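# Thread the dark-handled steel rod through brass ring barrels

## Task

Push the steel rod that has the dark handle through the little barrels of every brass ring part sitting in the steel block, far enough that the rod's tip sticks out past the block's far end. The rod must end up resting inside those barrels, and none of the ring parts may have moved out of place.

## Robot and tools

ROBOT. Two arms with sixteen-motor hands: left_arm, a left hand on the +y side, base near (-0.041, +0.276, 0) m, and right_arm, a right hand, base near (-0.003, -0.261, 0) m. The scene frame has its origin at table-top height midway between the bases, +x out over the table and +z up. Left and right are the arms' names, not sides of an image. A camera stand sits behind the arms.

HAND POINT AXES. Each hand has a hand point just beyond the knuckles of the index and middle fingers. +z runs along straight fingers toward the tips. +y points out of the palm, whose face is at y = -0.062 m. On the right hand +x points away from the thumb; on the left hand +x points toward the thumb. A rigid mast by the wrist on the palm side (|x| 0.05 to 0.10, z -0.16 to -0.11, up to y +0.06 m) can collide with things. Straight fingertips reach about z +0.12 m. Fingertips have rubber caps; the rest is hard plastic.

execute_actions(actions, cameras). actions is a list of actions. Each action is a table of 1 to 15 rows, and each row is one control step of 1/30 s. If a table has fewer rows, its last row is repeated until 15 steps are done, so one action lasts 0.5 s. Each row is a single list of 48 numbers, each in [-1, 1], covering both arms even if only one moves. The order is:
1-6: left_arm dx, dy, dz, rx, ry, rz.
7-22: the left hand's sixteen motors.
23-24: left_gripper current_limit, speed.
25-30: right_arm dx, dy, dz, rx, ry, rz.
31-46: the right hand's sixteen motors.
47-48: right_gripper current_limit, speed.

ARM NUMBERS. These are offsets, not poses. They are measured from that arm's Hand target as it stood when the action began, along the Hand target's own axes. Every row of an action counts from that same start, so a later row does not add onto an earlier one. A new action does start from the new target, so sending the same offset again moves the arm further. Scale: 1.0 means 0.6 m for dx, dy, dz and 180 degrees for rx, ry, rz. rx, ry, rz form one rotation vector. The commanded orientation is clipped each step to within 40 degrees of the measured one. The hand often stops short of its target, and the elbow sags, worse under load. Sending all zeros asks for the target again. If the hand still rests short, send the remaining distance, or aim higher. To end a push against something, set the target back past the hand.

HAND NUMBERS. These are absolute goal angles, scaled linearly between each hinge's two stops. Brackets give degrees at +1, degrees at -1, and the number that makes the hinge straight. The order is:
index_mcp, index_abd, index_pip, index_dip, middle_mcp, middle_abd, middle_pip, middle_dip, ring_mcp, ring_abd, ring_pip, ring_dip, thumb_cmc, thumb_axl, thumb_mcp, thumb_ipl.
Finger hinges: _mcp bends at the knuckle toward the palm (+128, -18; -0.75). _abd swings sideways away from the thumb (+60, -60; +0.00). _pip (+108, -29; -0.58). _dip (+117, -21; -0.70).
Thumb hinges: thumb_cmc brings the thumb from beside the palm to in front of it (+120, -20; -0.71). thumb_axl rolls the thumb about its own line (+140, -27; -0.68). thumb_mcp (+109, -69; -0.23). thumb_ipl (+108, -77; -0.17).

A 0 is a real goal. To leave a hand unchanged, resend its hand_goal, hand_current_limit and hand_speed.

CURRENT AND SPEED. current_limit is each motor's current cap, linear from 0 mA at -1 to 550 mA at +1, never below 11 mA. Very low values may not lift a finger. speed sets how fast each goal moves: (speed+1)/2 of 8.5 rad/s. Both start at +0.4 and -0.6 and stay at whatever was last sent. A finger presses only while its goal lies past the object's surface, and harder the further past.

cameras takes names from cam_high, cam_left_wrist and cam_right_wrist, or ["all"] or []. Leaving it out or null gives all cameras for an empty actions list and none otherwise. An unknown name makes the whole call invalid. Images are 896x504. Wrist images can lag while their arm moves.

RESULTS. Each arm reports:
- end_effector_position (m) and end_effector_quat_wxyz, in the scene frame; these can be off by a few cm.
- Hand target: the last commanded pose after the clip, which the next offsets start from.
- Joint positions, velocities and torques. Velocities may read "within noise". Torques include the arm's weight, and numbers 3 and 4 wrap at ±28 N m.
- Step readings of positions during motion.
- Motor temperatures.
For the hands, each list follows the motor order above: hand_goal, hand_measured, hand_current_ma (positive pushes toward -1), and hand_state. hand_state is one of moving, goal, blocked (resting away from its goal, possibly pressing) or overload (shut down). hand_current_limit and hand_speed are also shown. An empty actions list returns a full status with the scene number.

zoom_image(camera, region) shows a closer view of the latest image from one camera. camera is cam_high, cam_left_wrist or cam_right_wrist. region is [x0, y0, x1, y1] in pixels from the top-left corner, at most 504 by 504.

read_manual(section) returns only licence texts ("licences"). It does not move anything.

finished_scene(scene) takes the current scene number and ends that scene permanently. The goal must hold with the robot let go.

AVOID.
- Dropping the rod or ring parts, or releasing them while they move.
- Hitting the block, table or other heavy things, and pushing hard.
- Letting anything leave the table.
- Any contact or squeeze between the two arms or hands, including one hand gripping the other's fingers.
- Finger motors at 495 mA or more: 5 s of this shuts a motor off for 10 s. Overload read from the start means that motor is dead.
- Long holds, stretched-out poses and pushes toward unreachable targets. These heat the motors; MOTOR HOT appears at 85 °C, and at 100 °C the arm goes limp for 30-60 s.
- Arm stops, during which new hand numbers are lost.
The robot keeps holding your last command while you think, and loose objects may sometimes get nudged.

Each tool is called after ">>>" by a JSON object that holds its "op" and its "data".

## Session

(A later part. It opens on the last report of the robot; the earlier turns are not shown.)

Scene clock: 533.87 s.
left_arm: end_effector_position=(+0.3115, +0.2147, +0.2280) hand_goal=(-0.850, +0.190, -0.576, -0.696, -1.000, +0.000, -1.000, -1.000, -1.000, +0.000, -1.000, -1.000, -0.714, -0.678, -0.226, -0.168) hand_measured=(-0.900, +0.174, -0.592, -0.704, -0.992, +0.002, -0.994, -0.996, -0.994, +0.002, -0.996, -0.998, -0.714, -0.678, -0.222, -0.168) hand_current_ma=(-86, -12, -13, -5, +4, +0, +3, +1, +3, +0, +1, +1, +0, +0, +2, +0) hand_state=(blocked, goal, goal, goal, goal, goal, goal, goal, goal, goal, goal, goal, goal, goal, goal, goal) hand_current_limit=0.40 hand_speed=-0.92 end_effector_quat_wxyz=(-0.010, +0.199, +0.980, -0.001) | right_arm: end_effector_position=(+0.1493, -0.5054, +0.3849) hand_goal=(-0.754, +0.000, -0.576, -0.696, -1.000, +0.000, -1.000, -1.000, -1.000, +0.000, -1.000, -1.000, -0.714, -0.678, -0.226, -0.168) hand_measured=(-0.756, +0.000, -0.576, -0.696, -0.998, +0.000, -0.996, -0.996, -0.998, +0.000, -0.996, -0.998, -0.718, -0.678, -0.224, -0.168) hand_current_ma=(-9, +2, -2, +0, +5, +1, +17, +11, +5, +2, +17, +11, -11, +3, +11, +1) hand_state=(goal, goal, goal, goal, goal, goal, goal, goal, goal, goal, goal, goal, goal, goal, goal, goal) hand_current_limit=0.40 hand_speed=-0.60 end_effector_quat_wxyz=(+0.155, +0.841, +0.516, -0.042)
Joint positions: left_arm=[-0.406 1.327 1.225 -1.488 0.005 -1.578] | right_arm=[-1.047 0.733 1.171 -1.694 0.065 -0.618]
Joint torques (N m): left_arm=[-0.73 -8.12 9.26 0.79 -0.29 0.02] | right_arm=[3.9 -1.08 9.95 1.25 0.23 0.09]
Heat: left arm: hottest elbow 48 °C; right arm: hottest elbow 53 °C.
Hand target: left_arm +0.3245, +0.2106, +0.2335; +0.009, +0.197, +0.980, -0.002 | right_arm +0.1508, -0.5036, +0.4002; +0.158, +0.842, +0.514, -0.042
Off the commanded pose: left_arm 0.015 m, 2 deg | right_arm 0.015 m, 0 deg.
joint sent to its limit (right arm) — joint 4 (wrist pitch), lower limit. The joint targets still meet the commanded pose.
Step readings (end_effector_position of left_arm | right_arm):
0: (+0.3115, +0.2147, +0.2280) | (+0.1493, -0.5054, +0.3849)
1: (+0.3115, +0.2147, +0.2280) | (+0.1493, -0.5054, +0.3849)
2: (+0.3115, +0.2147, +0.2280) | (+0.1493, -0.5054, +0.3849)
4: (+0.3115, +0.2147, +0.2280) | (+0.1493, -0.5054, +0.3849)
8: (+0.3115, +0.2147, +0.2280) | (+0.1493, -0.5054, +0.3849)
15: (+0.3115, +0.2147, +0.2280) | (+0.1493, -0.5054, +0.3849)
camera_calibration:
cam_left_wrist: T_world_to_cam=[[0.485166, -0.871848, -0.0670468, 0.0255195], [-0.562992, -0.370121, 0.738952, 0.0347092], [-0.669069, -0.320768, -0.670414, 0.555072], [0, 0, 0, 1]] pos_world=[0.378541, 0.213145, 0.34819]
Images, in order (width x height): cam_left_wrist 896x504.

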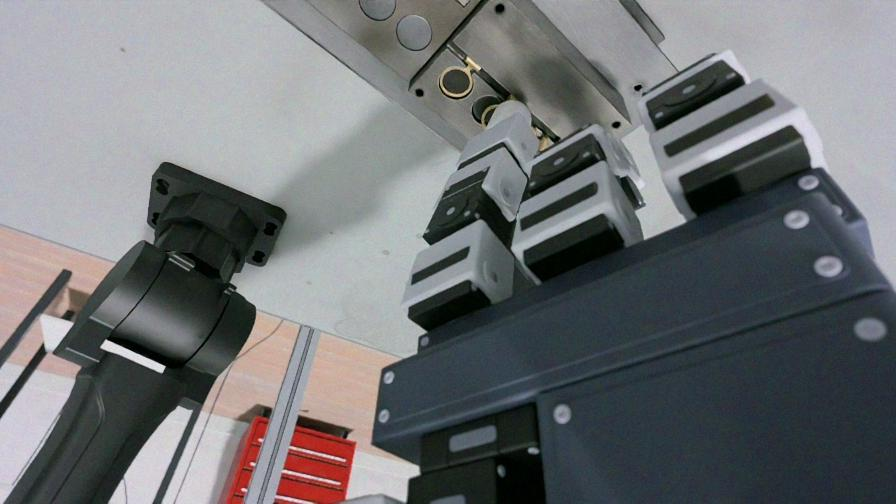

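>>> {"op": "execute_actions", "data": {"actions": [[[0,0,-0.006,0,-0.005,0,-0.85,0.19,-0.576,-0.696,-1,0,-1,-1,-1,0,-1,-1,-0.714,-0.678,-0.226,-0.168,0.4,-0.92,0,0,0,0,0,0,-0.754,0,-0.576,-0.696,-1,0,-1,-1,-1,0,-1,-1,-0.714,-0.678,-0.226,-0.168,0.4,-0.6]],[[0,0,-0.004,0,-0.004,0,-0.85,0.19,-0.576,-0.696,-1,0,-1,-1,-1,0,-1,-1,-0.714,-0.678,-0.226,-0.168,0.4,-0.92,0,0,0,0,0,0,-0.754,0,-0.576,-0.696,-1,0,-1,-1,-1,0,-1,-1,-0.714,-0.678,-0.226,-0.168,0.4,-0.6]]], "cameras": ["cam_left_wrist"]}}

>>> {"op": "zoom_image", "data": {"camera": "cam_left_wrist", "region": [430, 30, 590, 170]}}

Scene clock: 535.60 s.
left_arm: end_effector_position=(+0.3137, +0.2138, +0.2303) hand_goal=(-0.850, +0.190, -0.576, -0.696, -1.000, +0.000, -1.000, -1.000, -1.000, +0.000, -1.000, -1.000, -0.714, -0.678, -0.226, -0.168) hand_measured=(-0.886, +0.164, -0.592, -0.704, -0.992, +0.002, -0.994, -0.996, -0.994, +0.002, -0.996, -0.998, -0.714, -0.678, -0.222, -0.168) hand_current_ma=(-53, -23, -13, -5, +4, +0, +3, +1, +3, +0, +1, +1, +0, +0, +2, +0) hand_state=(blocked, blocked, goal, goal, goal, goal, goal, goal, goal, goal, goal, goal, goal, goal, goal, goal) hand_current_limit=0.40 hand_speed=-0.92 end_effector_quat_wxyz=(+0.000, +0.199, +0.980, -0.003) | right_arm: end_effector_position=(+0.1493, -0.5054, +0.3849) hand_goal=(-0.754, +0.000, -0.576, -0.696, -1.000, +0.000, -1.000, -1.000, -1.000, +0.000, -1.000, -1.000, -0.714, -0.678, -0.226, -0.168) hand_measured=(-0.756, +0.000, -0.576, -0.696, -0.998, +0.000, -0.996, -0.996, -0.998, +0.000, -0.996, -0.998, -0.718, -0.678, -0.224, -0.168) hand_current_ma=(-9, +2, -2, +0, +5, +1, +17, +11, +5, +2, +17, +11, -11, +3, +11, +1) hand_state=(goal, goal, goal, goal, goal, goal, goal, goal, goal, goal, goal, goal, goal, goal, goal, goal) hand_current_limit=0.40 hand_speed=-0.60 end_effector_quat_wxyz=(+0.155, +0.841, +0.516, -0.042)
Joint positions: left_arm=[-0.406 1.319 1.225 -1.475 0.005 -1.578] | right_arm=[-1.047 0.733 1.171 -1.694 0.065 -0.618]
Joint torques (N m): left_arm=[-1.55 -9.52 9.35 0.95 -0.27 0.03] | right_arm=[3.31 -1.38 10.07 1.28 0.28 0.06]
Heat: left arm: hottest elbow 48 °C; right arm: hottest elbow 53 °C.
Hand target: left_arm +0.3243, +0.2107, +0.2395; +0.023, +0.197, +0.980, -0.004 | right_arm +0.1508, -0.5036, +0.4002; +0.158, +0.842, +0.514, -0.042
Off the commanded pose: left_arm 0.015 m, 3 deg | right_arm 0.015 m, 0 deg.
joint sent to its limit (right arm) — joint 4 (wrist pitch), lower limit. The joint targets still meet the commanded pose.
Step readings (end_effector_position of left_arm | right_arm):
0: (+0.3115, +0.2147, +0.2280) | (+0.1493, -0.5054, +0.3849)
1: (+0.3115, +0.2147, +0.2280) | (+0.1493, -0.5054, +0.3849)
2: (+0.3116, +0.2147, +0.2280) | (+0.1493, -0.5054, +0.3849)
4: (+0.3116, +0.2147, +0.2281) | (+0.1493, -0.5054, +0.3849)
8: (+0.3119, +0.2146, +0.2282) | (+0.1493, -0.5054, +0.3849)
15: (+0.3119, +0.2146, +0.2283) | (+0.1493, -0.5054, +0.3849)
16: (+0.3119, +0.2146, +0.2283) | (+0.1493, -0.5054, +0.3849)
17: (+0.3120, +0.2145, +0.2284) | (+0.1493, -0.5054, +0.3849)
19: (+0.3122, +0.2144, +0.2288) | (+0.1493, -0.5054, +0.3849)
23: (+0.3128, +0.2142, +0.2298) | (+0.1493, -0.5054, +0.3849)
30: (+0.3137, +0.2138, +0.2303) | (+0.1493, -0.5054, +0.3849)
camera_calibration:
cam_left_wrist: T_world_to_cam=[[0.48628, -0.87235, -0.0503626, 0.0197147], [-0.577209, -0.36396, 0.731002, 0.0389196], [-0.65602, -0.326402, -0.680515, 0.557309], [0, 0, 0, 1]] pos_world=[0.378483, 0.21327, 0.351799]
Images, in order (width x height): cam_left_wrist 896x504.

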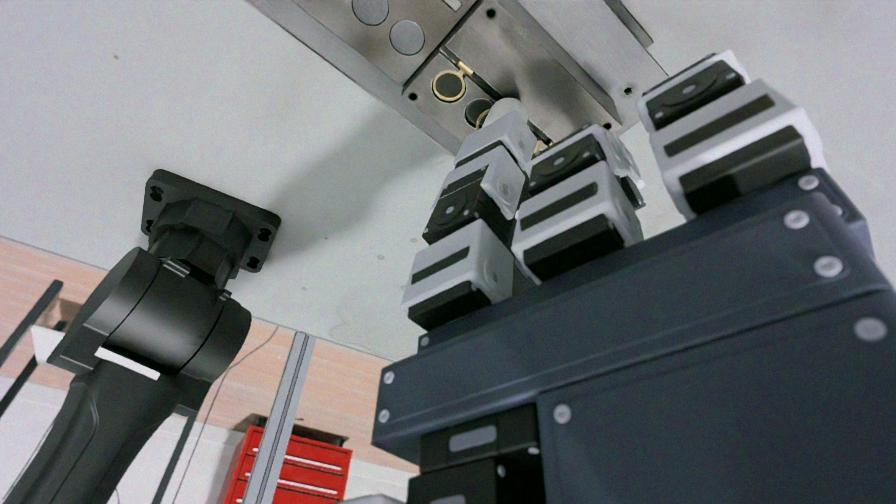

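Scaled by 3.150 from the camera's 896x504 image, which has a finer 1280x720 frame.

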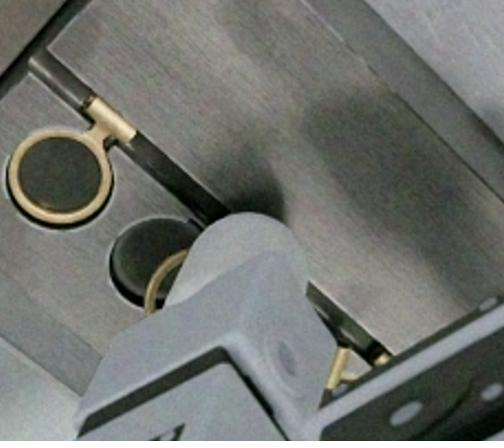

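>>> {"op": "execute_actions", "data": {"actions": [[[0,0,-0.004,0,-0.003,0,-0.85,0.19,-0.576,-0.696,-1,0,-1,-1,-1,0,-1,-1,-0.714,-0.678,-0.226,-0.168,0.4,-0.92,0,0,0,0,0,0,-0.754,0,-0.576,-0.696,-1,0,-1,-1,-1,0,-1,-1,-0.714,-0.678,-0.226,-0.168,0.4,-0.6]]], "cameras": ["cam_left_wrist"]}}

>>> {"op": "zoom_image", "data": {"camera": "cam_left_wrist", "region": [430, 30, 590, 170]}}

Scene clock: 536.77 s.
left_arm: end_effector_position=(+0.3169, +0.2132, +0.2311) hand_goal=(-0.850, +0.190, -0.576, -0.696, -1.000, +0.000, -1.000, -1.000, -1.000, +0.000, -1.000, -1.000, -0.714, -0.678, -0.226, -0.168) hand_measured=(-0.850, +0.186, -0.578, -0.698, -0.992, +0.002, -0.994, -0.996, -0.994, +0.002, -0.996, -0.998, -0.714, -0.678, -0.222, -0.168) hand_current_ma=(+0, -2, -1, -1, +4, +0, +3, +1, +3, +0, +1, +1, +0, +0, +2, +0) hand_state=(goal, goal, goal, goal, goal, goal, goal, goal, goal, goal, goal, goal, goal, goal, goal, goal) hand_current_limit=0.40 hand_speed=-0.92 end_effector_quat_wxyz=(+0.009, +0.199, +0.980, -0.002) | right_arm: end_effector_position=(+0.1493, -0.5054, +0.3849) hand_goal=(-0.754, +0.000, -0.576, -0.696, -1.000, +0.000, -1.000, -1.000, -1.000, +0.000, -1.000, -1.000, -0.714, -0.678, -0.226, -0.168) hand_measured=(-0.756, +0.000, -0.576, -0.696, -0.998, +0.000, -0.996, -0.996, -0.998, +0.000, -0.996, -0.998, -0.718, -0.678, -0.224, -0.168) hand_current_ma=(-9, +2, -2, +0, +5, +1, +17, +11, +5, +2, +17, +11, -11, +3, +11, +1) hand_state=(goal, goal, goal, goal, goal, goal, goal, goal, goal, goal, goal, goal, goal, goal, goal, goal) hand_current_limit=0.40 hand_speed=-0.60 end_effector_quat_wxyz=(+0.155, +0.841, +0.516, -0.042)
Joint positions: left_arm=[-0.406 1.317 1.225 -1.461 0.001 -1.578] | right_arm=[-1.047 0.733 1.171 -1.694 0.065 -0.618]
Joint torques (N m): left_arm=[-0.73 -10.23 9.31 0.43 -0.1 0.05] | right_arm=[3.6 -1.03 10.24 1.26 0.19 0.04]
Heat: left arm: hottest elbow 48 °C; right arm: hottest elbow 53 °C.
Hand target: left_arm +0.3243, +0.2107, +0.2420; +0.027, +0.197, +0.980, -0.006 | right_arm +0.1508, -0.5036, +0.4002; +0.158, +0.842, +0.514, -0.042
Off the commanded pose: left_arm 0.013 m, 2 deg | right_arm 0.015 m, 0 deg.
joint sent to its limit (right arm) — joint 4 (wrist pitch), lower limit. The joint targets still meet the commanded pose.
Step readings (end_effector_position of left_arm | right_arm):
0: (+0.3137, +0.2138, +0.2303) | (+0.1493, -0.5054, +0.3849)
1: (+0.3137, +0.2138, +0.2303) | (+0.1493, -0.5054, +0.3849)
2: (+0.3138, +0.2138, +0.2304) | (+0.1493, -0.5054, +0.3849)
4: (+0.3141, +0.2136, +0.2306) | (+0.1493, -0.5054, +0.3849)
8: (+0.3164, +0.2134, +0.2312) | (+0.1493, -0.5054, +0.3849)
15: (+0.3169, +0.2132, +0.2311) | (+0.1493, -0.5054, +0.3849)
camera_calibration:
cam_left_wrist: T_world_to_cam=[[0.487061, -0.87244, -0.040246, 0.0151399], [-0.589094, -0.362198, 0.722344, 0.0452842], [-0.644779, -0.328117, -0.690362, 0.558846], [0, 0, 0, 1]] pos_world=[0.379634, 0.212977, 0.353704]
Images, in order (width x height): cam_left_wrist 896x504.

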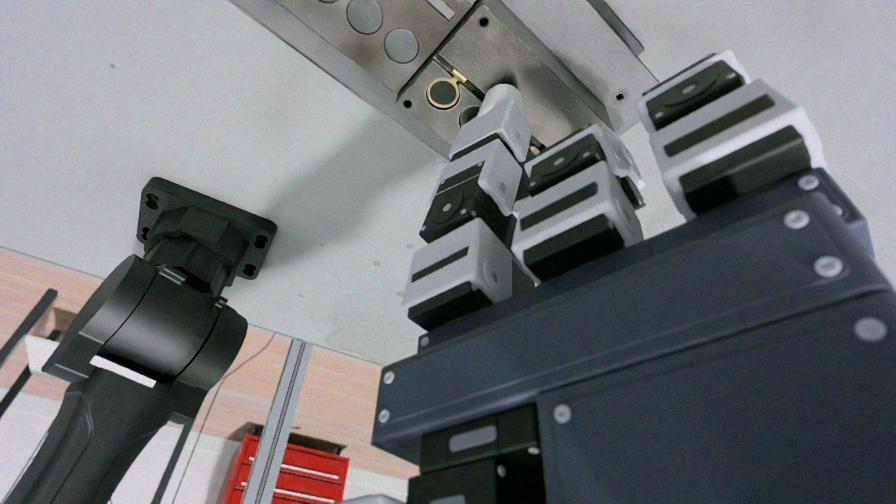

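Scaled by 3.150 from the camera's 896x504 image, which has a finer 1280x720 frame.

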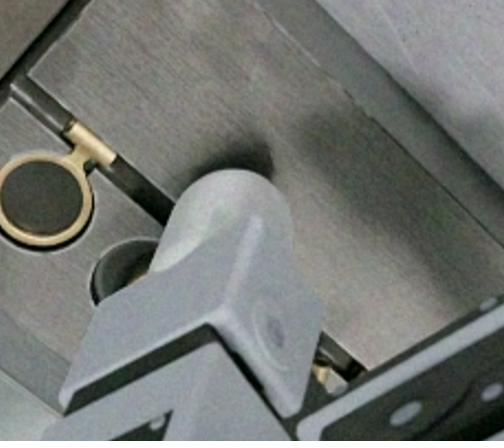

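>>> {"op": "execute_actions", "data": {"actions": [[[0,0,-0.015,0,-0.008,0,-0.92,0.19,-0.576,-0.696,-1,0,-1,-1,-1,0,-1,-1,-0.714,-0.678,-0.226,-0.168,0.4,-0.8,0,0,0,0,0,0,-0.754,0,-0.576,-0.696,-1,0,-1,-1,-1,0,-1,-1,-0.714,-0.678,-0.226,-0.168,0.4,-0.6]],[[0,0,-0.01,0,0,0,-0.92,-0.2,-0.576,-0.696,-1,0,-1,-1,-1,0,-1,-1,-0.714,-0.678,-0.226,-0.168,0.4,-0.7,0,0,0,0,0,0,-0.754,0,-0.576,-0.696,-1,0,-1,-1,-1,0,-1,-1,-0.714,-0.678,-0.226,-0.168,0.4,-0.6]]], "cameras": ["cam_left_wrist"]}}

>>> {"op": "zoom_image", "data": {"camera": "cam_left_wrist", "region": [430, 70, 550, 170]}}

Scene clock: 538.47 s.
left_arm: end_effector_position=(+0.3146, +0.2142, +0.2381) hand_goal=(-0.920, -0.200, -0.576, -0.696, -1.000, +0.000, -1.000, -1.000, -1.000, +0.000, -1.000, -1.000, -0.714, -0.678, -0.226, -0.168) hand_measured=(-0.912, -0.196, -0.578, -0.698, -0.992, +0.002, -0.994, -0.996, -0.994, +0.002, -0.996, -0.998, -0.714, -0.678, -0.222, -0.168) hand_current_ma=(+5, +2, +0, -1, +4, +0, +3, +1, +3, +0, +1, +1, +0, +0, +2, +0) hand_state=(goal, goal, goal, goal, goal, goal, goal, goal, goal, goal, goal, goal, goal, goal, goal, goal) hand_current_limit=0.40 hand_speed=-0.70 end_effector_quat_wxyz=(+0.018, +0.199, +0.980, -0.004) | right_arm: end_effector_position=(+0.1493, -0.5054, +0.3849) hand_goal=(-0.754, +0.000, -0.576, -0.696, -1.000, +0.000, -1.000, -1.000, -1.000, +0.000, -1.000, -1.000, -0.714, -0.678, -0.226, -0.168) hand_measured=(-0.756, +0.000, -0.576, -0.696, -0.998, +0.000, -0.996, -0.996, -0.998, +0.000, -0.996, -0.998, -0.718, -0.678, -0.224, -0.168) hand_current_ma=(-9, +2, -2, +0, +5, +1, +17, +11, +5, +2, +17, +11, -11, +3, +11, +1) hand_state=(goal, goal, goal, goal, goal, goal, goal, goal, goal, goal, goal, goal, goal, goal, goal, goal) hand_current_limit=0.40 hand_speed=-0.60 end_effector_quat_wxyz=(+0.155, +0.841, +0.516, -0.042)
Joint positions: left_arm=[-0.406 1.296 1.225 -1.462 0.001 -1.578] | right_arm=[-1.047 0.733 1.171 -1.694 0.065 -0.618]
Joint torques (N m): left_arm=[-0.73 -9.76 10.78 0.02 -0.06 0.05] | right_arm=[2.84 -0.79 10.17 1.31 0.3 0.06]
Heat: left arm: hottest elbow 49 °C; right arm: hottest elbow 53 °C.
Hand target: left_arm +0.3233, +0.2111, +0.2569; +0.040, +0.197, +0.979, -0.008 | right_arm +0.1508, -0.5036, +0.4002; +0.158, +0.842, +0.514, -0.042
Off the commanded pose: left_arm 0.021 m, 2 deg | right_arm 0.015 m, 0 deg.
joint sent to its limit (right arm) — joint 4 (wrist pitch), lower limit. The joint targets still meet the commanded pose.
Step readings (end_effector_position of left_arm | right_arm):
0: (+0.3169, +0.2132, +0.2311) | (+0.1493, -0.5054, +0.3849)
1: (+0.3169, +0.2132, +0.2311) | (+0.1493, -0.5054, +0.3849)
2: (+0.3169, +0.2132, +0.2312) | (+0.1493, -0.5054, +0.3849)
4: (+0.3166, +0.2133, +0.2323) | (+0.1493, -0.5054, +0.3849)
8: (+0.3155, +0.2138, +0.2359) | (+0.1493, -0.5054, +0.3849)
15: (+0.3149, +0.2141, +0.2381) | (+0.1493, -0.5054, +0.3849)
16: (+0.3149, +0.2141, +0.2381) | (+0.1493, -0.5054, +0.3849)
17: (+0.3149, +0.2141, +0.2381) | (+0.1493, -0.5054, +0.3849)
19: (+0.3149, +0.2141, +0.2381) | (+0.1493, -0.5054, +0.3849)
23: (+0.3149, +0.2141, +0.2381) | (+0.1493, -0.5054, +0.3849)
30: (+0.3147, +0.2141, +0.2381) | (+0.1493, -0.5054, +0.3849)
camera_calibration:
cam_left_wrist: T_world_to_cam=[[0.487663, -0.872689, -0.0244408, 0.0134212], [-0.602163, -0.356499, 0.714359, 0.0441402], [-0.632126, -0.333649, -0.699353, 0.561826], [0, 0, 0, 1]] pos_world=[0.375179, 0.214901, 0.361711]
Images, in order (width x height): cam_left_wrist 896x504.

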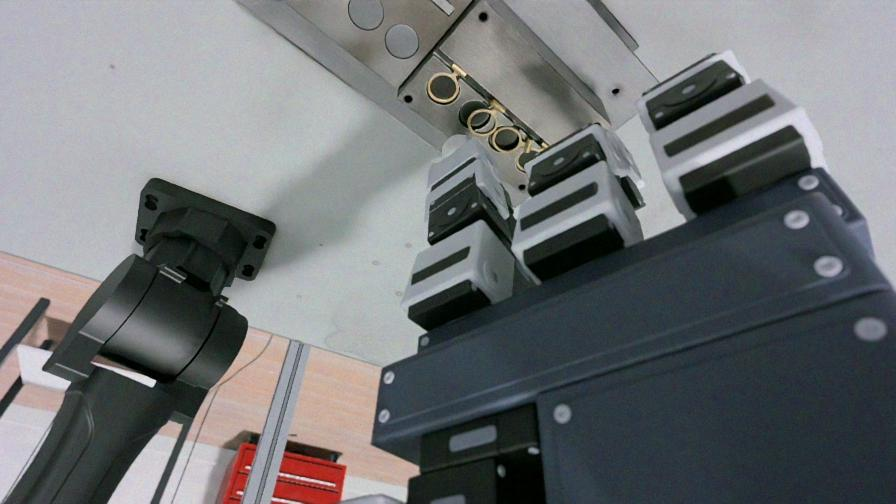

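Scaled by 4.200 from the camera's 896x504 image, which has a finer 1280x720 frame.

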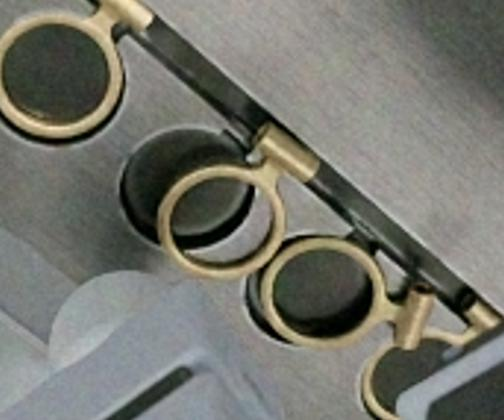

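>>> {"op": "execute_actions", "data": {"actions": [[[0,0,-0.02,0,0,0,-0.92,0.0,-0.576,-0.696,-1,0,-1,-1,-1,0,-1,-1,-0.714,-0.678,-0.226,-0.168,0.4,-0.8,0,0,0,0,0,0,-0.754,0,-0.576,-0.696,-1,0,-1,-1,-1,0,-1,-1,-0.714,-0.678,-0.226,-0.168,0.4,-0.6]],[[0.012,-0.005,0,0,0.025,0,-0.92,0.1,-0.576,-0.696,-1,0,-1,-1,-1,0,-1,-1,-0.714,-0.678,-0.226,-0.168,0.4,-0.8,0,0,0,0,0,0,-0.754,0,-0.576,-0.696,-1,0,-1,-1,-1,0,-1,-1,-0.714,-0.678,-0.226,-0.168,0.4,-0.6]],[[0,0,0.03,0,0,0,-0.92,0.1,-0.576,-0.696,-1,0,-1,-1,-1,0,-1,-1,-0.714,-0.678,-0.226,-0.168,0.4,-0.8,0,0,0,0,0,0,-0.754,0,-0.576,-0.696,-1,0,-1,-1,-1,0,-1,-1,-0.714,-0.678,-0.226,-0.168,0.4,-0.6]]], "cameras": ["cam_left_wrist"]}}

>>> {"op": "zoom_image", "data": {"camera": "cam_left_wrist", "region": [430, 30, 590, 170]}}

Scene clock: 544.23 s.
left_arm: end_effector_position=(+0.3126, +0.2151, +0.2568) hand_goal=(-0.920, +0.100, -0.576, -0.696, -1.000, +0.000, -1.000, -1.000, -1.000, +0.000, -1.000, -1.000, -0.714, -0.678, -0.226, -0.168) hand_measured=(-0.912, +0.096, -0.578, -0.698, -0.992, +0.002, -0.994, -0.996, -0.994, +0.002, -0.996, -0.998, -0.714, -0.678, -0.222, -0.168) hand_current_ma=(+5, -1, +0, -1, +4, +0, +3, +1, +3, +0, +1, +1, +0, +0, +2, +0) hand_state=(goal, goal, goal, goal, goal, goal, goal, goal, goal, goal, goal, goal, goal, goal, goal, goal) hand_current_limit=0.40 hand_speed=-0.80 end_effector_quat_wxyz=(+0.007, +0.199, +0.980, -0.002) | right_arm: end_effector_position=(+0.1493, -0.5054, +0.3849) hand_goal=(-0.754, +0.000, -0.576, -0.696, -1.000, +0.000, -1.000, -1.000, -1.000, +0.000, -1.000, -1.000, -0.714, -0.678, -0.226, -0.168) hand_measured=(-0.756, +0.000, -0.576, -0.696, -0.998, +0.000, -0.996, -0.996, -0.998, +0.000, -0.996, -0.998, -0.718, -0.678, -0.224, -0.168) hand_current_ma=(-9, +2, -2, +0, +5, +1, +17, +11, +5, +2, +17, +11, -11, +3, +11, +1) hand_state=(goal, goal, goal, goal, goal, goal, goal, goal, goal, goal, goal, goal, goal, goal, goal, goal) hand_current_limit=0.40 hand_speed=-0.60 end_effector_quat_wxyz=(+0.155, +0.841, +0.516, -0.042)
Joint positions: left_arm=[-0.406 1.303 1.28 -1.533 0.001 -1.578] | right_arm=[-1.047 0.733 1.171 -1.694 0.065 -0.618]
Joint torques (N m): left_arm=[-1.32 -7.82 7.49 0.36 -0.04 -0.03] | right_arm=[3.96 -0.67 10.1 1.21 0.27 0.07]
Heat: left arm: hottest elbow 49 °C; right arm: hottest elbow 53 °C.
Hand target: left_arm +0.3147, +0.2115, +0.2503; +0.001, +0.197, +0.980, +0.000 | right_arm +0.1508, -0.5036, +0.4002; +0.158, +0.842, +0.514, -0.042
Off the commanded pose: left_arm 0.008 m, 1 deg | right_arm 0.015 m, 0 deg.
joint sent to its limit (right arm) — joint 4 (wrist pitch), lower limit. The joint targets still meet the commanded pose.
Step readings (end_effector_position of left_arm | right_arm):
0: (+0.3146, +0.2142, +0.2381) | (+0.1493, -0.5054, +0.3849)
1: (+0.3147, +0.2142, +0.2382) | (+0.1493, -0.5054, +0.3849)
2: (+0.3143, +0.2143, +0.2387) | (+0.1493, -0.5054, +0.3849)
4: (+0.3134, +0.2147, +0.2411) | (+0.1493, -0.5054, +0.3849)
8: (+0.3143, +0.2143, +0.2473) | (+0.1493, -0.5054, +0.3849)
15: (+0.3145, +0.2143, +0.2508) | (+0.1493, -0.5054, +0.3849)
16: (+0.3141, +0.2144, +0.2508) | (+0.1493, -0.5054, +0.3849)
17: (+0.3130, +0.2149, +0.2515) | (+0.1493, -0.5054, +0.3849)
19: (+0.3092, +0.2165, +0.2540) | (+0.1493, -0.5054, +0.3849)
23: (+0.3061, +0.2179, +0.2587) | (+0.1493, -0.5054, +0.3849)
30: (+0.3054, +0.2182, +0.2581) | (+0.1493, -0.5054, +0.3849)
31: (+0.3055, +0.2181, +0.2579) | (+0.1493, -0.5054, +0.3849)
32: (+0.3057, +0.2181, +0.2578) | (+0.1493, -0.5054, +0.3849)
34: (+0.3073, +0.2174, +0.2576) | (+0.1493, -0.5054, +0.3849)
38: (+0.3111, +0.2157, +0.2571) | (+0.1493, -0.5054, +0.3849)
45: (+0.3125, +0.2151, +0.2568) | (+0.1493, -0.5054, +0.3849)
camera_calibration:
cam_left_wrist: T_world_to_cam=[[0.486926, -0.872372, -0.0432311, 0.0207037], [-0.586588, -0.363283, 0.723837, 0.0239855], [-0.64716, -0.327097, -0.688615, 0.574442], [0, 0, 0, 1]] pos_world=[0.375745, 0.214673, 0.379103]
Images, in order (width x height): cam_left_wrist 896x504.

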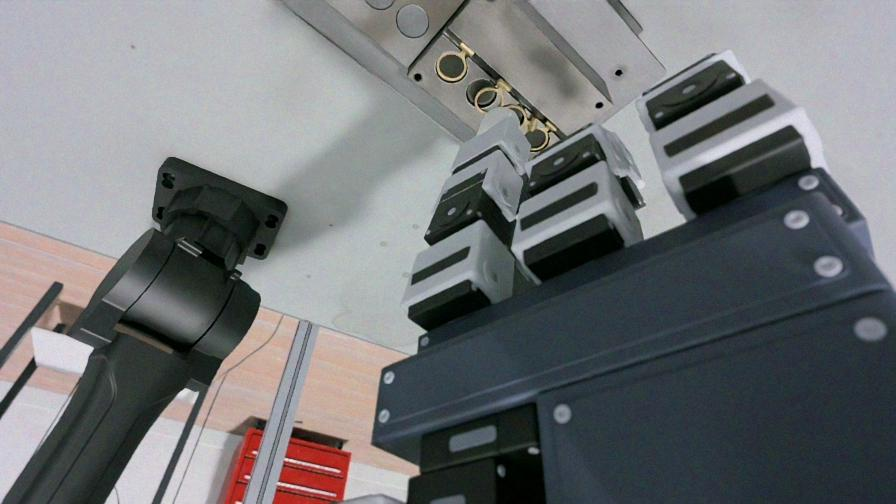

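Scaled by 3.150 from the camera's 896x504 image, which has a finer 1280x720 frame.

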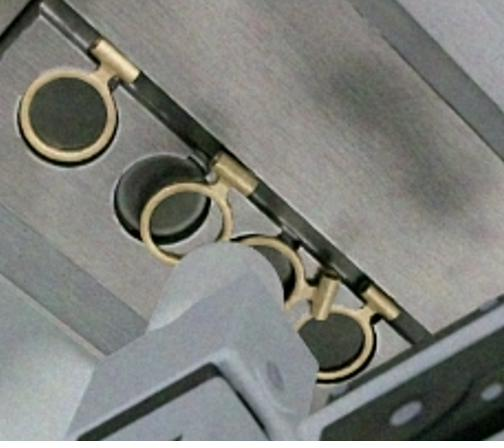

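>>> {"op": "execute_actions", "data": {"actions": [[[-0.001,0,0.02,0,0,0,-0.92,0.1,-0.576,-0.696,-1,0,-1,-1,-1,0,-1,-1,-0.714,-0.678,-0.226,-0.168,0.4,-0.8,0,0,0,0,0,0,-0.754,0,-0.576,-0.696,-1,0,-1,-1,-1,0,-1,-1,-0.714,-0.678,-0.226,-0.168,0.4,-0.6]],[[0,0,0.016,0,0,0,-0.92,0.1,-0.576,-0.696,-1,0,-1,-1,-1,0,-1,-1,-0.714,-0.678,-0.226,-0.168,0.4,-0.8,0,0,0,0,0,0,-0.754,0,-0.576,-0.696,-1,0,-1,-1,-1,0,-1,-1,-0.714,-0.678,-0.226,-0.168,0.4,-0.6]],[[0,0,0.003,0,0,0,-0.92,0.1,-0.576,-0.696,-1,0,-1,-1,-1,0,-1,-1,-0.714,-0.678,-0.226,-0.168,0.4,-0.8,0,0,0,0,0,0,-0.754,0,-0.576,-0.696,-1,0,-1,-1,-1,0,-1,-1,-0.714,-0.678,-0.226,-0.168,0.4,-0.6]]], "cameras": ["cam_left_wrist"]}}

>>> {"op": "zoom_image", "data": {"camera": "cam_left_wrist", "region": [430, 30, 590, 170]}}

Scene clock: 546.50 s.
left_arm: end_effector_position=(+0.3146, +0.2142, +0.2344) hand_goal=(-0.920, +0.100, -0.576, -0.696, -1.000, +0.000, -1.000, -1.000, -1.000, +0.000, -1.000, -1.000, -0.714, -0.678, -0.226, -0.168) hand_measured=(-0.912, +0.096, -0.578, -0.698, -0.992, +0.002, -0.994, -0.996, -0.994, +0.002, -0.996, -0.998, -0.714, -0.678, -0.222, -0.168) hand_current_ma=(+5, -1, +0, -1, +4, +0, +3, +1, +3, +0, +1, +1, +0, +0, +2, +0) hand_state=(goal, goal, goal, goal, goal, goal, goal, goal, goal, goal, goal, goal, goal, goal, goal, goal) hand_current_limit=0.40 hand_speed=-0.80 end_effector_quat_wxyz=(+0.008, +0.199, +0.980, -0.002) | right_arm: end_effector_position=(+0.1493, -0.5054, +0.3849) hand_goal=(-0.754, +0.000, -0.576, -0.696, -1.000, +0.000, -1.000, -1.000, -1.000, +0.000, -1.000, -1.000, -0.714, -0.678, -0.226, -0.168) hand_measured=(-0.756, +0.000, -0.576, -0.696, -0.998, +0.000, -0.996, -0.996, -0.998, +0.000, -0.996, -0.998, -0.718, -0.678, -0.224, -0.168) hand_current_ma=(-9, +2, -2, +0, +5, +1, +17, +11, +5, +2, +17, +11, -11, +3, +11, +1) hand_state=(goal, goal, goal, goal, goal, goal, goal, goal, goal, goal, goal, goal, goal, goal, goal, goal) hand_current_limit=0.40 hand_speed=-0.60 end_effector_quat_wxyz=(+0.155, +0.841, +0.516, -0.042)
Joint positions: left_arm=[-0.406 1.311 1.228 -1.471 0.001 -1.578] | right_arm=[-1.047 0.733 1.171 -1.694 0.065 -0.618]
Joint torques (N m): left_arm=[-1.32 -7.53 7.09 0.43 -0.07 -0.04] | right_arm=[3.37 -1.2 10.13 1.36 0.25 0.03]
Heat: left arm: hottest elbow 49 °C; right arm: hottest elbow 53 °C.
Hand target: left_arm +0.3154, +0.2113, +0.2268; +0.001, +0.197, +0.980, +0.000 | right_arm +0.1508, -0.5036, +0.4002; +0.158, +0.842, +0.514, -0.042
Off the commanded pose: left_arm 0.008 m, 1 deg | right_arm 0.015 m, 0 deg.
joint sent to its limit (right arm) — joint 4 (wrist pitch), lower limit. The joint targets still meet the commanded pose.
Step readings (end_effector_position of left_arm | right_arm):
0: (+0.3126, +0.2151, +0.2568) | (+0.1493, -0.5054, +0.3849)
1: (+0.3127, +0.2150, +0.2568) | (+0.1493, -0.5054, +0.3849)
2: (+0.3131, +0.2148, +0.2563) | (+0.1493, -0.5054, +0.3849)
4: (+0.3141, +0.2144, +0.2540) | (+0.1493, -0.5054, +0.3849)
8: (+0.3134, +0.2147, +0.2477) | (+0.1493, -0.5054, +0.3849)
15: (+0.3142, +0.2144, +0.2452) | (+0.1493, -0.5054, +0.3849)
16: (+0.3143, +0.2143, +0.2450) | (+0.1493, -0.5054, +0.3849)
17: (+0.3146, +0.2142, +0.2446) | (+0.1493, -0.5054, +0.3849)
19: (+0.3151, +0.2140, +0.2423) | (+0.1493, -0.5054, +0.3849)
23: (+0.3139, +0.2145, +0.2372) | (+0.1493, -0.5054, +0.3849)
30: (+0.3144, +0.2143, +0.2359) | (+0.1493, -0.5054, +0.3849)
31: (+0.3145, +0.2142, +0.2359) | (+0.1493, -0.5054, +0.3849)
32: (+0.3146, +0.2142, +0.2359) | (+0.1493, -0.5054, +0.3849)
34: (+0.3148, +0.2141, +0.2357) | (+0.1493, -0.5054, +0.3849)
38: (+0.3148, +0.2141, +0.2349) | (+0.1493, -0.5054, +0.3849)
45: (+0.3146, +0.2142, +0.2344) | (+0.1493, -0.5054, +0.3849)
camera_calibration:
cam_left_wrist: T_world_to_cam=[[0.487, -0.872434, -0.0410988, 0.0174003], [-0.588379, -0.362487, 0.722782, 0.0416985], [-0.645477, -0.327813, -0.689853, 0.560014], [0, 0, 0, 1]] pos_world=[0.377537, 0.213876, 0.356904]
Images, in order (width x height): cam_left_wrist 896x504.

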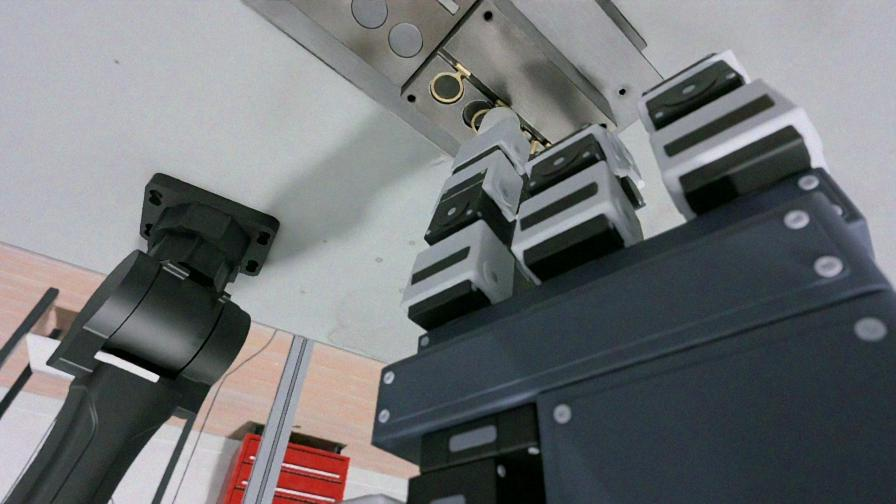

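Scaled by 3.150 from the camera's 896x504 image, which has a finer 1280x720 frame.

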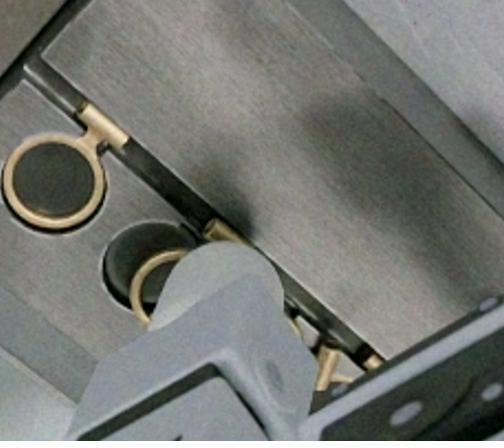

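>>> {"op": "execute_actions", "data": {"actions": [[[0,0,0.004,0,0,0,-0.92,0.1,-0.576,-0.696,-1,0,-1,-1,-1,0,-1,-1,-0.714,-0.678,-0.226,-0.168,0.4,-0.8,0,0,0,0,0,0,-0.754,0,-0.576,-0.696,-1,0,-1,-1,-1,0,-1,-1,-0.714,-0.678,-0.226,-0.168,0.4,-0.6]],[[0,0,0.003,0,0,0,-0.92,0.1,-0.576,-0.696,-1,0,-1,-1,-1,0,-1,-1,-0.714,-0.678,-0.226,-0.168,0.4,-0.8,0,0,0,0,0,0,-0.754,0,-0.576,-0.696,-1,0,-1,-1,-1,0,-1,-1,-0.714,-0.678,-0.226,-0.168,0.4,-0.6]]], "cameras": []}}

Scene clock: 548.23 s.
left_arm: end_effector_position=(+0.3147, +0.2142, +0.2307) hand_goal=(-0.920, +0.100, -0.576, -0.696, -1.000, +0.000, -1.000, -1.000, -1.000, +0.000, -1.000, -1.000, -0.714, -0.678, -0.226, -0.168) hand_measured=(-0.912, +0.098, -0.578, -0.698, -0.992, +0.002, -0.994, -0.996, -0.994, +0.002, -0.996, -0.998, -0.714, -0.678, -0.222, -0.168) hand_current_ma=(+5, -1, +0, -1, +4, +0, +3, +1, +3, +0, +1, +1, +0, +0, +2, +0) hand_state=(goal, goal, goal, goal, goal, goal, goal, goal, goal, goal, goal, goal, goal, goal, goal, goal) hand_current_limit=0.40 hand_speed=-0.80 end_effector_quat_wxyz=(+0.009, +0.199, +0.980, -0.002) | right_arm: end_effector_position=(+0.1493, -0.5054, +0.3849) hand_goal=(-0.754, +0.000, -0.576, -0.696, -1.000, +0.000, -1.000, -1.000, -1.000, +0.000, -1.000, -1.000, -0.714, -0.678, -0.226, -0.168) hand_measured=(-0.756, +0.000, -0.576, -0.696, -0.998, +0.000, -0.996, -0.996, -0.998, +0.000, -0.996, -0.998, -0.718, -0.678, -0.224, -0.168) hand_current_ma=(-9, +2, -2, +0, +5, +1, +17, +11, +5, +2, +17, +11, -11, +3, +11, +1) hand_state=(goal, goal, goal, goal, goal, goal, goal, goal, goal, goal, goal, goal, goal, goal, goal, goal) hand_current_limit=0.40 hand_speed=-0.60 end_effector_quat_wxyz=(+0.155, +0.841, +0.516, -0.042)
Joint positions: left_arm=[-0.406 1.311 1.219 -1.461 0.001 -1.578] | right_arm=[-1.047 0.733 1.171 -1.694 0.065 -0.618]
Joint torques (N m): left_arm=[-1.61 -8.23 7.23 0.53 -0.04 -0.07] | right_arm=[3.31 -0.67 10.3 1.25 0.25 0.04]
Heat: left arm: hottest elbow 49 °C; right arm: hottest elbow 53 °C.
Hand target: left_arm +0.3153, +0.2113, +0.2227; +0.001, +0.197, +0.980, +0.000 | right_arm +0.1508, -0.5036, +0.4002; +0.158, +0.842, +0.514, -0.042
Off the commanded pose: left_arm 0.009 m, 1 deg | right_arm 0.015 m, 0 deg.
joint sent to its limit (right arm) — joint 4 (wrist pitch), lower limit. The joint targets still meet the commanded pose.
Step readings (end_effector_position of left_arm | right_arm):
0: (+0.3146, +0.2142, +0.2344) | (+0.1493, -0.5054, +0.3849)
1: (+0.3146, +0.2142, +0.2344) | (+0.1493, -0.5054, +0.3849)
2: (+0.3147, +0.2141, +0.2344) | (+0.1493, -0.5054, +0.3849)
4: (+0.3151, +0.2140, +0.2341) | (+0.1493, -0.5054, +0.3849)
8: (+0.3146, +0.2142, +0.2327) | (+0.1493, -0.5054, +0.3849)
15: (+0.3146, +0.2142, +0.2322) | (+0.1493, -0.5054, +0.3849)
16: (+0.3146, +0.2142, +0.2322) | (+0.1493, -0.5054, +0.3849)
17: (+0.3147, +0.2142, +0.2322) | (+0.1493, -0.5054, +0.3849)
19: (+0.3150, +0.2140, +0.2322) | (+0.1493, -0.5054, +0.3849)
23: (+0.3148, +0.2141, +0.2312) | (+0.1493, -0.5054, +0.3849)
30: (+0.3147, +0.2142, +0.2307) | (+0.1493, -0.5054, +0.3849)
No camera images: "cameras" was empty.

>>> {"op": "execute_actions", "data": {"actions": [[[0,0,0.002,0,0,0,-0.92,0.1,-0.576,-0.696,-1,0,-1,-1,-1,0,-1,-1,-0.714,-0.678,-0.226,-0.168,0.4,-0.8,0,0,0,0,0,0,-0.754,0,-0.576,-0.696,-1,0,-1,-1,-1,0,-1,-1,-0.714,-0.678,-0.226,-0.168,0.4,-0.6]],[[0,0,0,0,0,0,-0.88,0.1,-0.576,-0.696,-1,0,-1,-1,-1,0,-1,-1,-0.714,-0.678,-0.226,-0.168,0.4,-0.93,0,0,0,0,0,0,-0.754,0,-0.576,-0.696,-1,0,-1,-1,-1,0,-1,-1,-0.714,-0.678,-0.226,-0.168,0.4,-0.6]]], "cameras": ["cam_left_wrist"]}}

>>> {"op": "zoom_image", "data": {"camera": "cam_left_wrist", "region": [430, 30, 590, 170]}}

Scene clock: 549.90 s.
left_arm: end_effector_position=(+0.3153, +0.2139, +0.2306) hand_goal=(-0.880, +0.100, -0.576, -0.696, -1.000, +0.000, -1.000, -1.000, -1.000, +0.000, -1.000, -1.000, -0.714, -0.678, -0.226, -0.168) hand_measured=(-0.898, +0.096, -0.580, -0.698, -0.992, +0.002, -0.994, -0.996, -0.994, +0.002, -0.996, -0.998, -0.714, -0.678, -0.222, -0.168) hand_current_ma=(-19, -1, -1, -1, +4, +0, +3, +1, +3, +0, +1, +1, +0, +0, +2, +0) hand_state=(goal, goal, goal, goal, goal, goal, goal, goal, goal, goal, goal, goal, goal, goal, goal, goal) hand_current_limit=0.40 hand_speed=-0.93 end_effector_quat_wxyz=(+0.010, +0.199, +0.980, -0.003) | right_arm: end_effector_position=(+0.1493, -0.5054, +0.3849) hand_goal=(-0.754, +0.000, -0.576, -0.696, -1.000, +0.000, -1.000, -1.000, -1.000, +0.000, -1.000, -1.000, -0.714, -0.678, -0.226, -0.168) hand_measured=(-0.756, +0.000, -0.576, -0.696, -0.998, +0.000, -0.996, -0.996, -0.998, +0.000, -0.996, -0.998, -0.718, -0.678, -0.224, -0.168) hand_current_ma=(-9, +2, -2, +0, +5, +1, +17, +11, +5, +2, +17, +11, -11, +3, +11, +1) hand_state=(goal, goal, goal, goal, goal, goal, goal, goal, goal, goal, goal, goal, goal, goal, goal, goal) hand_current_limit=0.40 hand_speed=-0.60 end_effector_quat_wxyz=(+0.155, +0.841, +0.516, -0.042)
Joint positions: left_arm=[-0.406 1.311 1.219 -1.458 0.001 -1.578] | right_arm=[-1.047 0.733 1.171 -1.694 0.065 -0.618]
Joint torques (N m): left_arm=[-2.2 -7.53 7.06 0.49 -0.07 -0.03] | right_arm=[3.37 -1.26 10.32 1.28 0.31 0.07]
Heat: left arm: hottest elbow 48 °C; right arm: hottest elbow 53 °C.
Hand target: left_arm +0.3154, +0.2113, +0.2215; +0.001, +0.197, +0.980, +0.000 | right_arm +0.1508, -0.5036, +0.4002; +0.158, +0.842, +0.514, -0.042
Off the commanded pose: left_arm 0.010 m, 1 deg | right_arm 0.015 m, 0 deg.
joint sent to its limit (right arm) — joint 4 (wrist pitch), lower limit. The joint targets still meet the commanded pose.
Step readings (end_effector_position of left_arm | right_arm):
0: (+0.3147, +0.2142, +0.2307) | (+0.1493, -0.5054, +0.3849)
1: (+0.3147, +0.2142, +0.2307) | (+0.1493, -0.5054, +0.3849)
2: (+0.3147, +0.2142, +0.2307) | (+0.1493, -0.5054, +0.3849)
4: (+0.3149, +0.2141, +0.2306) | (+0.1493, -0.5054, +0.3849)
8: (+0.3153, +0.2139, +0.2306) | (+0.1493, -0.5054, +0.3849)
15: (+0.3153, +0.2139, +0.2306) | (+0.1493, -0.5054, +0.3849)
16: (+0.3153, +0.2139, +0.2306) | (+0.1493, -0.5054, +0.3849)
17: (+0.3153, +0.2139, +0.2306) | (+0.1493, -0.5054, +0.3849)
19: (+0.3153, +0.2139, +0.2306) | (+0.1493, -0.5054, +0.3849)
23: (+0.3153, +0.2139, +0.2306) | (+0.1493, -0.5054, +0.3849)
30: (+0.3153, +0.2139, +0.2306) | (+0.1493, -0.5054, +0.3849)
camera_calibration:
cam_left_wrist: T_world_to_cam=[[0.487209, -0.872439, -0.0384478, 0.0160612], [-0.590523, -0.361571, 0.721491, 0.0454476], [-0.643358, -0.328813, -0.691356, 0.557568], [0, 0, 0, 1]] pos_world=[0.377728, 0.21378, 0.353305]
Images, in order (width x height): cam_left_wrist 896x504.

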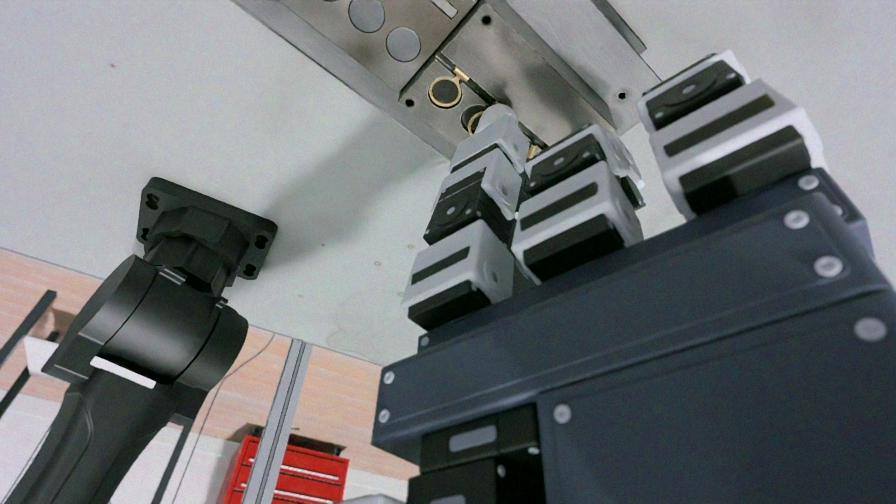

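Scaled by 3.150 from the camera's 896x504 image, which has a finer 1280x720 frame.

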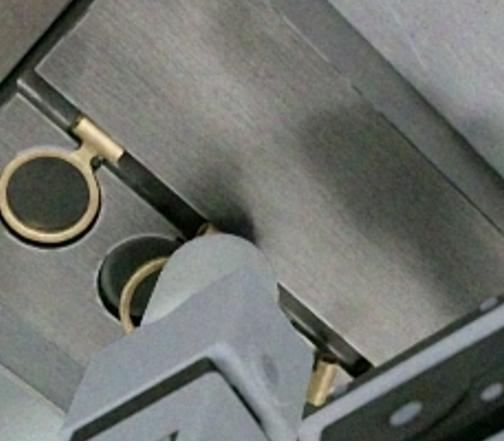

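>>> {"op": "execute_actions", "data": {"actions": [[[0,0,0,0,0,0,-0.855,0.1,-0.576,-0.696,-1,0,-1,-1,-1,0,-1,-1,-0.714,-0.678,-0.226,-0.168,0.4,-0.93,0,0,0,0,0,0,-0.754,0,-0.576,-0.696,-1,0,-1,-1,-1,0,-1,-1,-0.714,-0.678,-0.226,-0.168,0.4,-0.6]]], "cameras": ["cam_left_wrist"]}}

>>> {"op": "zoom_image", "data": {"camera": "cam_left_wrist", "region": [430, 30, 590, 170]}}

Scene clock: 551.03 s.
left_arm: end_effector_position=(+0.3151, +0.2135, +0.2305) hand_goal=(-0.856, +0.100, -0.576, -0.696, -1.000, +0.000, -1.000, -1.000, -1.000, +0.000, -1.000, -1.000, -0.714, -0.678, -0.226, -0.168) hand_measured=(-0.888, +0.096, -0.584, -0.700, -0.992, +0.002, -0.994, -0.996, -0.994, +0.002, -0.996, -0.998, -0.714, -0.678, -0.222, -0.168) hand_current_ma=(-43, -1, -4, -1, +4, +0, +3, +1, +3, +0, +1, +1, +0, +0, +2, +0) hand_state=(blocked, goal, goal, goal, goal, goal, goal, goal, goal, goal, goal, goal, goal, goal, goal, goal) hand_current_limit=0.40 hand_speed=-0.93 end_effector_quat_wxyz=(+0.010, +0.199, +0.980, -0.003) | right_arm: end_effector_position=(+0.1493, -0.5054, +0.3849) hand_goal=(-0.754, +0.000, -0.576, -0.696, -1.000, +0.000, -1.000, -1.000, -1.000, +0.000, -1.000, -1.000, -0.714, -0.678, -0.226, -0.168) hand_measured=(-0.756, +0.000, -0.576, -0.696, -0.998, +0.000, -0.996, -0.996, -0.998, +0.000, -0.996, -0.998, -0.718, -0.678, -0.224, -0.168) hand_current_ma=(-9, +2, -2, +0, +5, +1, +17, +11, +5, +2, +17, +11, -11, +3, +11, +1) hand_state=(goal, goal, goal, goal, goal, goal, goal, goal, goal, goal, goal, goal, goal, goal, goal, goal) hand_current_limit=0.40 hand_speed=-0.60 end_effector_quat_wxyz=(+0.155, +0.841, +0.516, -0.042)
Joint positions: left_arm=[-0.407 1.311 1.219 -1.458 0.002 -1.579] | right_arm=[-1.047 0.733 1.171 -1.694 0.065 -0.618]
Joint torques (N m): left_arm=[-1.32 -7.65 6.93 0.53 -0.11 -0.03] | right_arm=[2.96 -1.73 10.1 1.43 0.25 0.07]
Heat: left arm: hottest elbow 48 °C; right arm: hottest elbow 53 °C.
Hand target: left_arm +0.3154, +0.2112, +0.2215; +0.001, +0.197, +0.980, +0.000 | right_arm +0.1508, -0.5036, +0.4002; +0.158, +0.842, +0.514, -0.042
Off the commanded pose: left_arm 0.009 m, 1 deg | right_arm 0.015 m, 0 deg.
joint sent to its limit (right arm) — joint 4 (wrist pitch), lower limit. The joint targets still meet the commanded pose.
Step readings (end_effector_position of left_arm | right_arm):
0: (+0.3153, +0.2139, +0.2306) | (+0.1493, -0.5054, +0.3849)
1: (+0.3153, +0.2139, +0.2306) | (+0.1493, -0.5054, +0.3849)
2: (+0.3153, +0.2139, +0.2306) | (+0.1493, -0.5054, +0.3849)
4: (+0.3152, +0.2138, +0.2305) | (+0.1493, -0.5054, +0.3849)
8: (+0.3151, +0.2135, +0.2305) | (+0.1493, -0.5054, +0.3849)
15: (+0.3151, +0.2135, +0.2305) | (+0.1493, -0.5054, +0.3849)
camera_calibration:
cam_left_wrist: T_world_to_cam=[[0.486799, -0.872691, -0.0379216, 0.0158687], [-0.590528, -0.360773, 0.721886, 0.0450449], [-0.643664, -0.32902, -0.690972, 0.557361], [0, 0, 0, 1]] pos_world=[0.377629, 0.213482, 0.353205]
Images, in order (width x height): cam_left_wrist 896x504.

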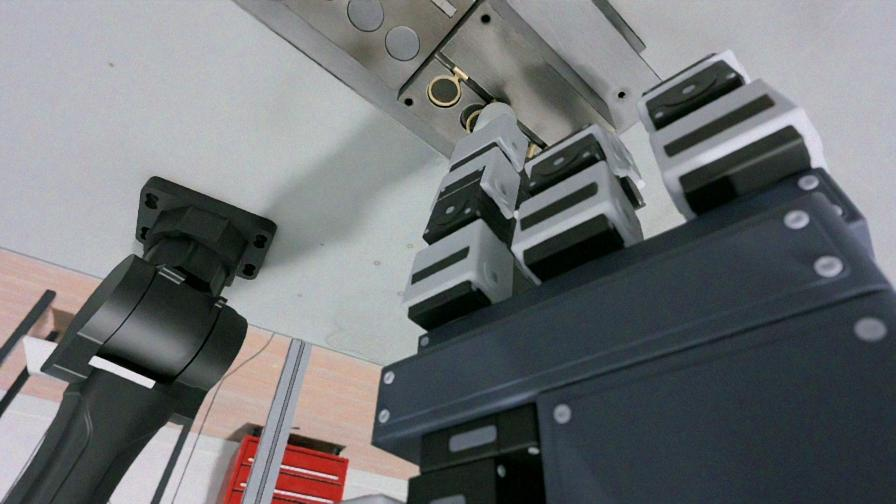

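Scaled by 3.150 from the camera's 896x504 image, which has a finer 1280x720 frame.

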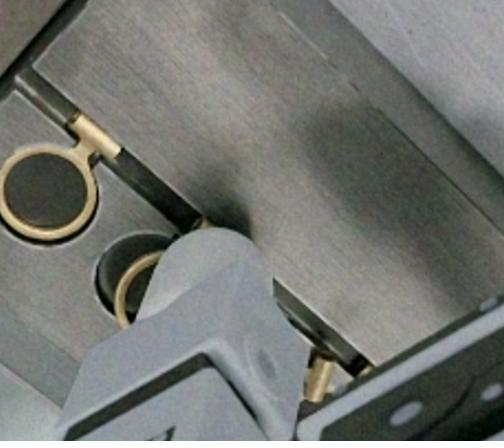

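>>> {"op": "execute_actions", "data": {"actions": [[[0,0,-0.003,0,0,0,-0.83,0.1,-0.576,-0.696,-1,0,-1,-1,-1,0,-1,-1,-0.714,-0.678,-0.226,-0.168,0.4,-0.93,0,0,0,0,0,0,-0.754,0,-0.576,-0.696,-1,0,-1,-1,-1,0,-1,-1,-0.714,-0.678,-0.226,-0.168,0.4,-0.6]]], "cameras": ["cam_left_wrist"]}}

>>> {"op": "zoom_image", "data": {"camera": "cam_left_wrist", "region": [430, 30, 590, 170]}}

Scene clock: 552.13 s.
left_arm: end_effector_position=(+0.3149, +0.2130, +0.2304) hand_goal=(-0.830, +0.100, -0.576, -0.696, -1.000, +0.000, -1.000, -1.000, -1.000, +0.000, -1.000, -1.000, -0.714, -0.678, -0.226, -0.168) hand_measured=(-0.876, +0.094, -0.588, -0.702, -0.992, +0.002, -0.994, -0.996, -0.994, +0.002, -0.996, -0.998, -0.714, -0.678, -0.222, -0.168) hand_current_ma=(-79, -2, -8, -3, +4, +0, +3, +1, +3, +0, +1, +1, +0, +0, +2, +0) hand_state=(blocked, goal, goal, goal, goal, goal, goal, goal, goal, goal, goal, goal, goal, goal, goal, goal) hand_current_limit=0.40 hand_speed=-0.93 end_effector_quat_wxyz=(+0.010, +0.199, +0.980, -0.004) | right_arm: end_effector_position=(+0.1493, -0.5054, +0.3849) hand_goal=(-0.754, +0.000, -0.576, -0.696, -1.000, +0.000, -1.000, -1.000, -1.000, +0.000, -1.000, -1.000, -0.714, -0.678, -0.226, -0.168) hand_measured=(-0.756, +0.000, -0.576, -0.696, -0.998, +0.000, -0.996, -0.996, -0.998, +0.000, -0.996, -0.998, -0.718, -0.678, -0.224, -0.168) hand_current_ma=(-9, +2, -2, +0, +5, +1, +17, +11, +5, +2, +17, +11, -11, +3, +11, +1) hand_state=(goal, goal, goal, goal, goal, goal, goal, goal, goal, goal, goal, goal, goal, goal, goal, goal) hand_current_limit=0.40 hand_speed=-0.60 end_effector_quat_wxyz=(+0.155, +0.841, +0.516, -0.042)
Joint positions: left_arm=[-0.408 1.311 1.219 -1.458 0.004 -1.579] | right_arm=[-1.047 0.733 1.171 -1.694 0.065 -0.618]
Joint torques (N m): left_arm=[-1.55 -8.47 7.17 0.34 -0.2 -0.02] | right_arm=[2.78 -0.97 9.95 1.29 0.27 0.08]
Heat: left arm: hottest elbow 48 °C; right arm: hottest elbow 53 °C.
Hand target: left_arm +0.3154, +0.2112, +0.2233; +0.001, +0.197, +0.980, +0.000 | right_arm +0.1508, -0.5036, +0.4002; +0.158, +0.842, +0.514, -0.042
Off the commanded pose: left_arm 0.007 m, 1 deg | right_arm 0.015 m, 0 deg.
joint sent to its limit (right arm) — joint 4 (wrist pitch), lower limit. The joint targets still meet the commanded pose.
Step readings (end_effector_position of left_arm | right_arm):
0: (+0.3151, +0.2135, +0.2305) | (+0.1493, -0.5054, +0.3849)
1: (+0.3151, +0.2135, +0.2305) | (+0.1493, -0.5054, +0.3849)
2: (+0.3151, +0.2134, +0.2305) | (+0.1493, -0.5054, +0.3849)
4: (+0.3149, +0.2131, +0.2304) | (+0.1493, -0.5054, +0.3849)
8: (+0.3149, +0.2130, +0.2304) | (+0.1493, -0.5054, +0.3849)
15: (+0.3149, +0.2130, +0.2304) | (+0.1493, -0.5054, +0.3849)
camera_calibration:
cam_left_wrist: T_world_to_cam=[[0.486742, -0.872771, -0.0367898, 0.0152032], [-0.589943, -0.359486, 0.723006, 0.0440985], [-0.644244, -0.330213, -0.689862, 0.557112], [0, 0, 0, 1]] pos_world=[0.377531, 0.213087, 0.353006]
Images, in order (width x height): cam_left_wrist 896x504.

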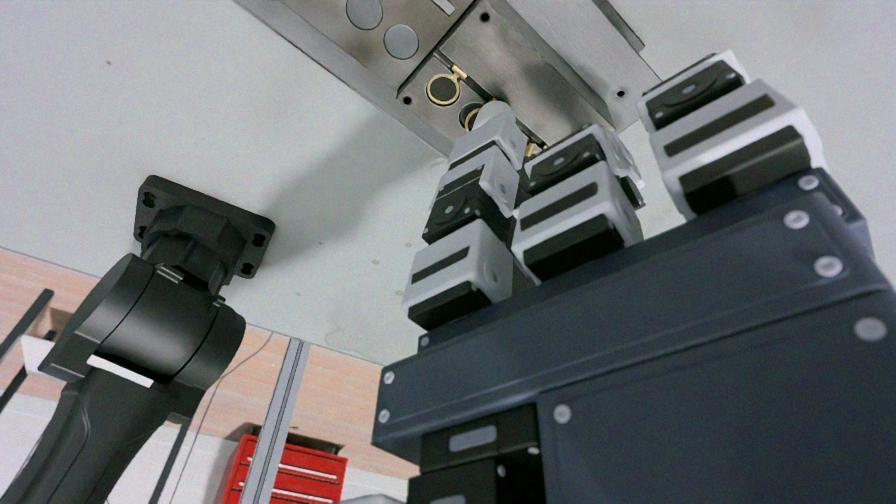

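Scaled by 3.150 from the camera's 896x504 image, which has a finer 1280x720 frame.

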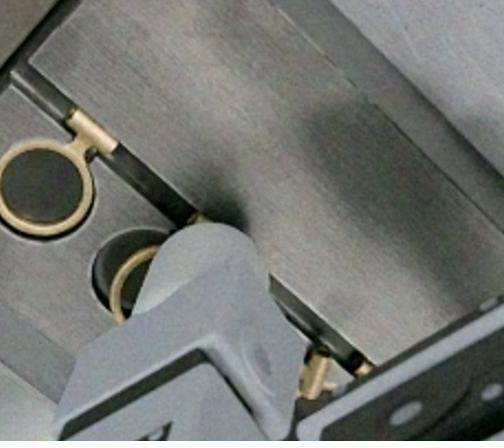

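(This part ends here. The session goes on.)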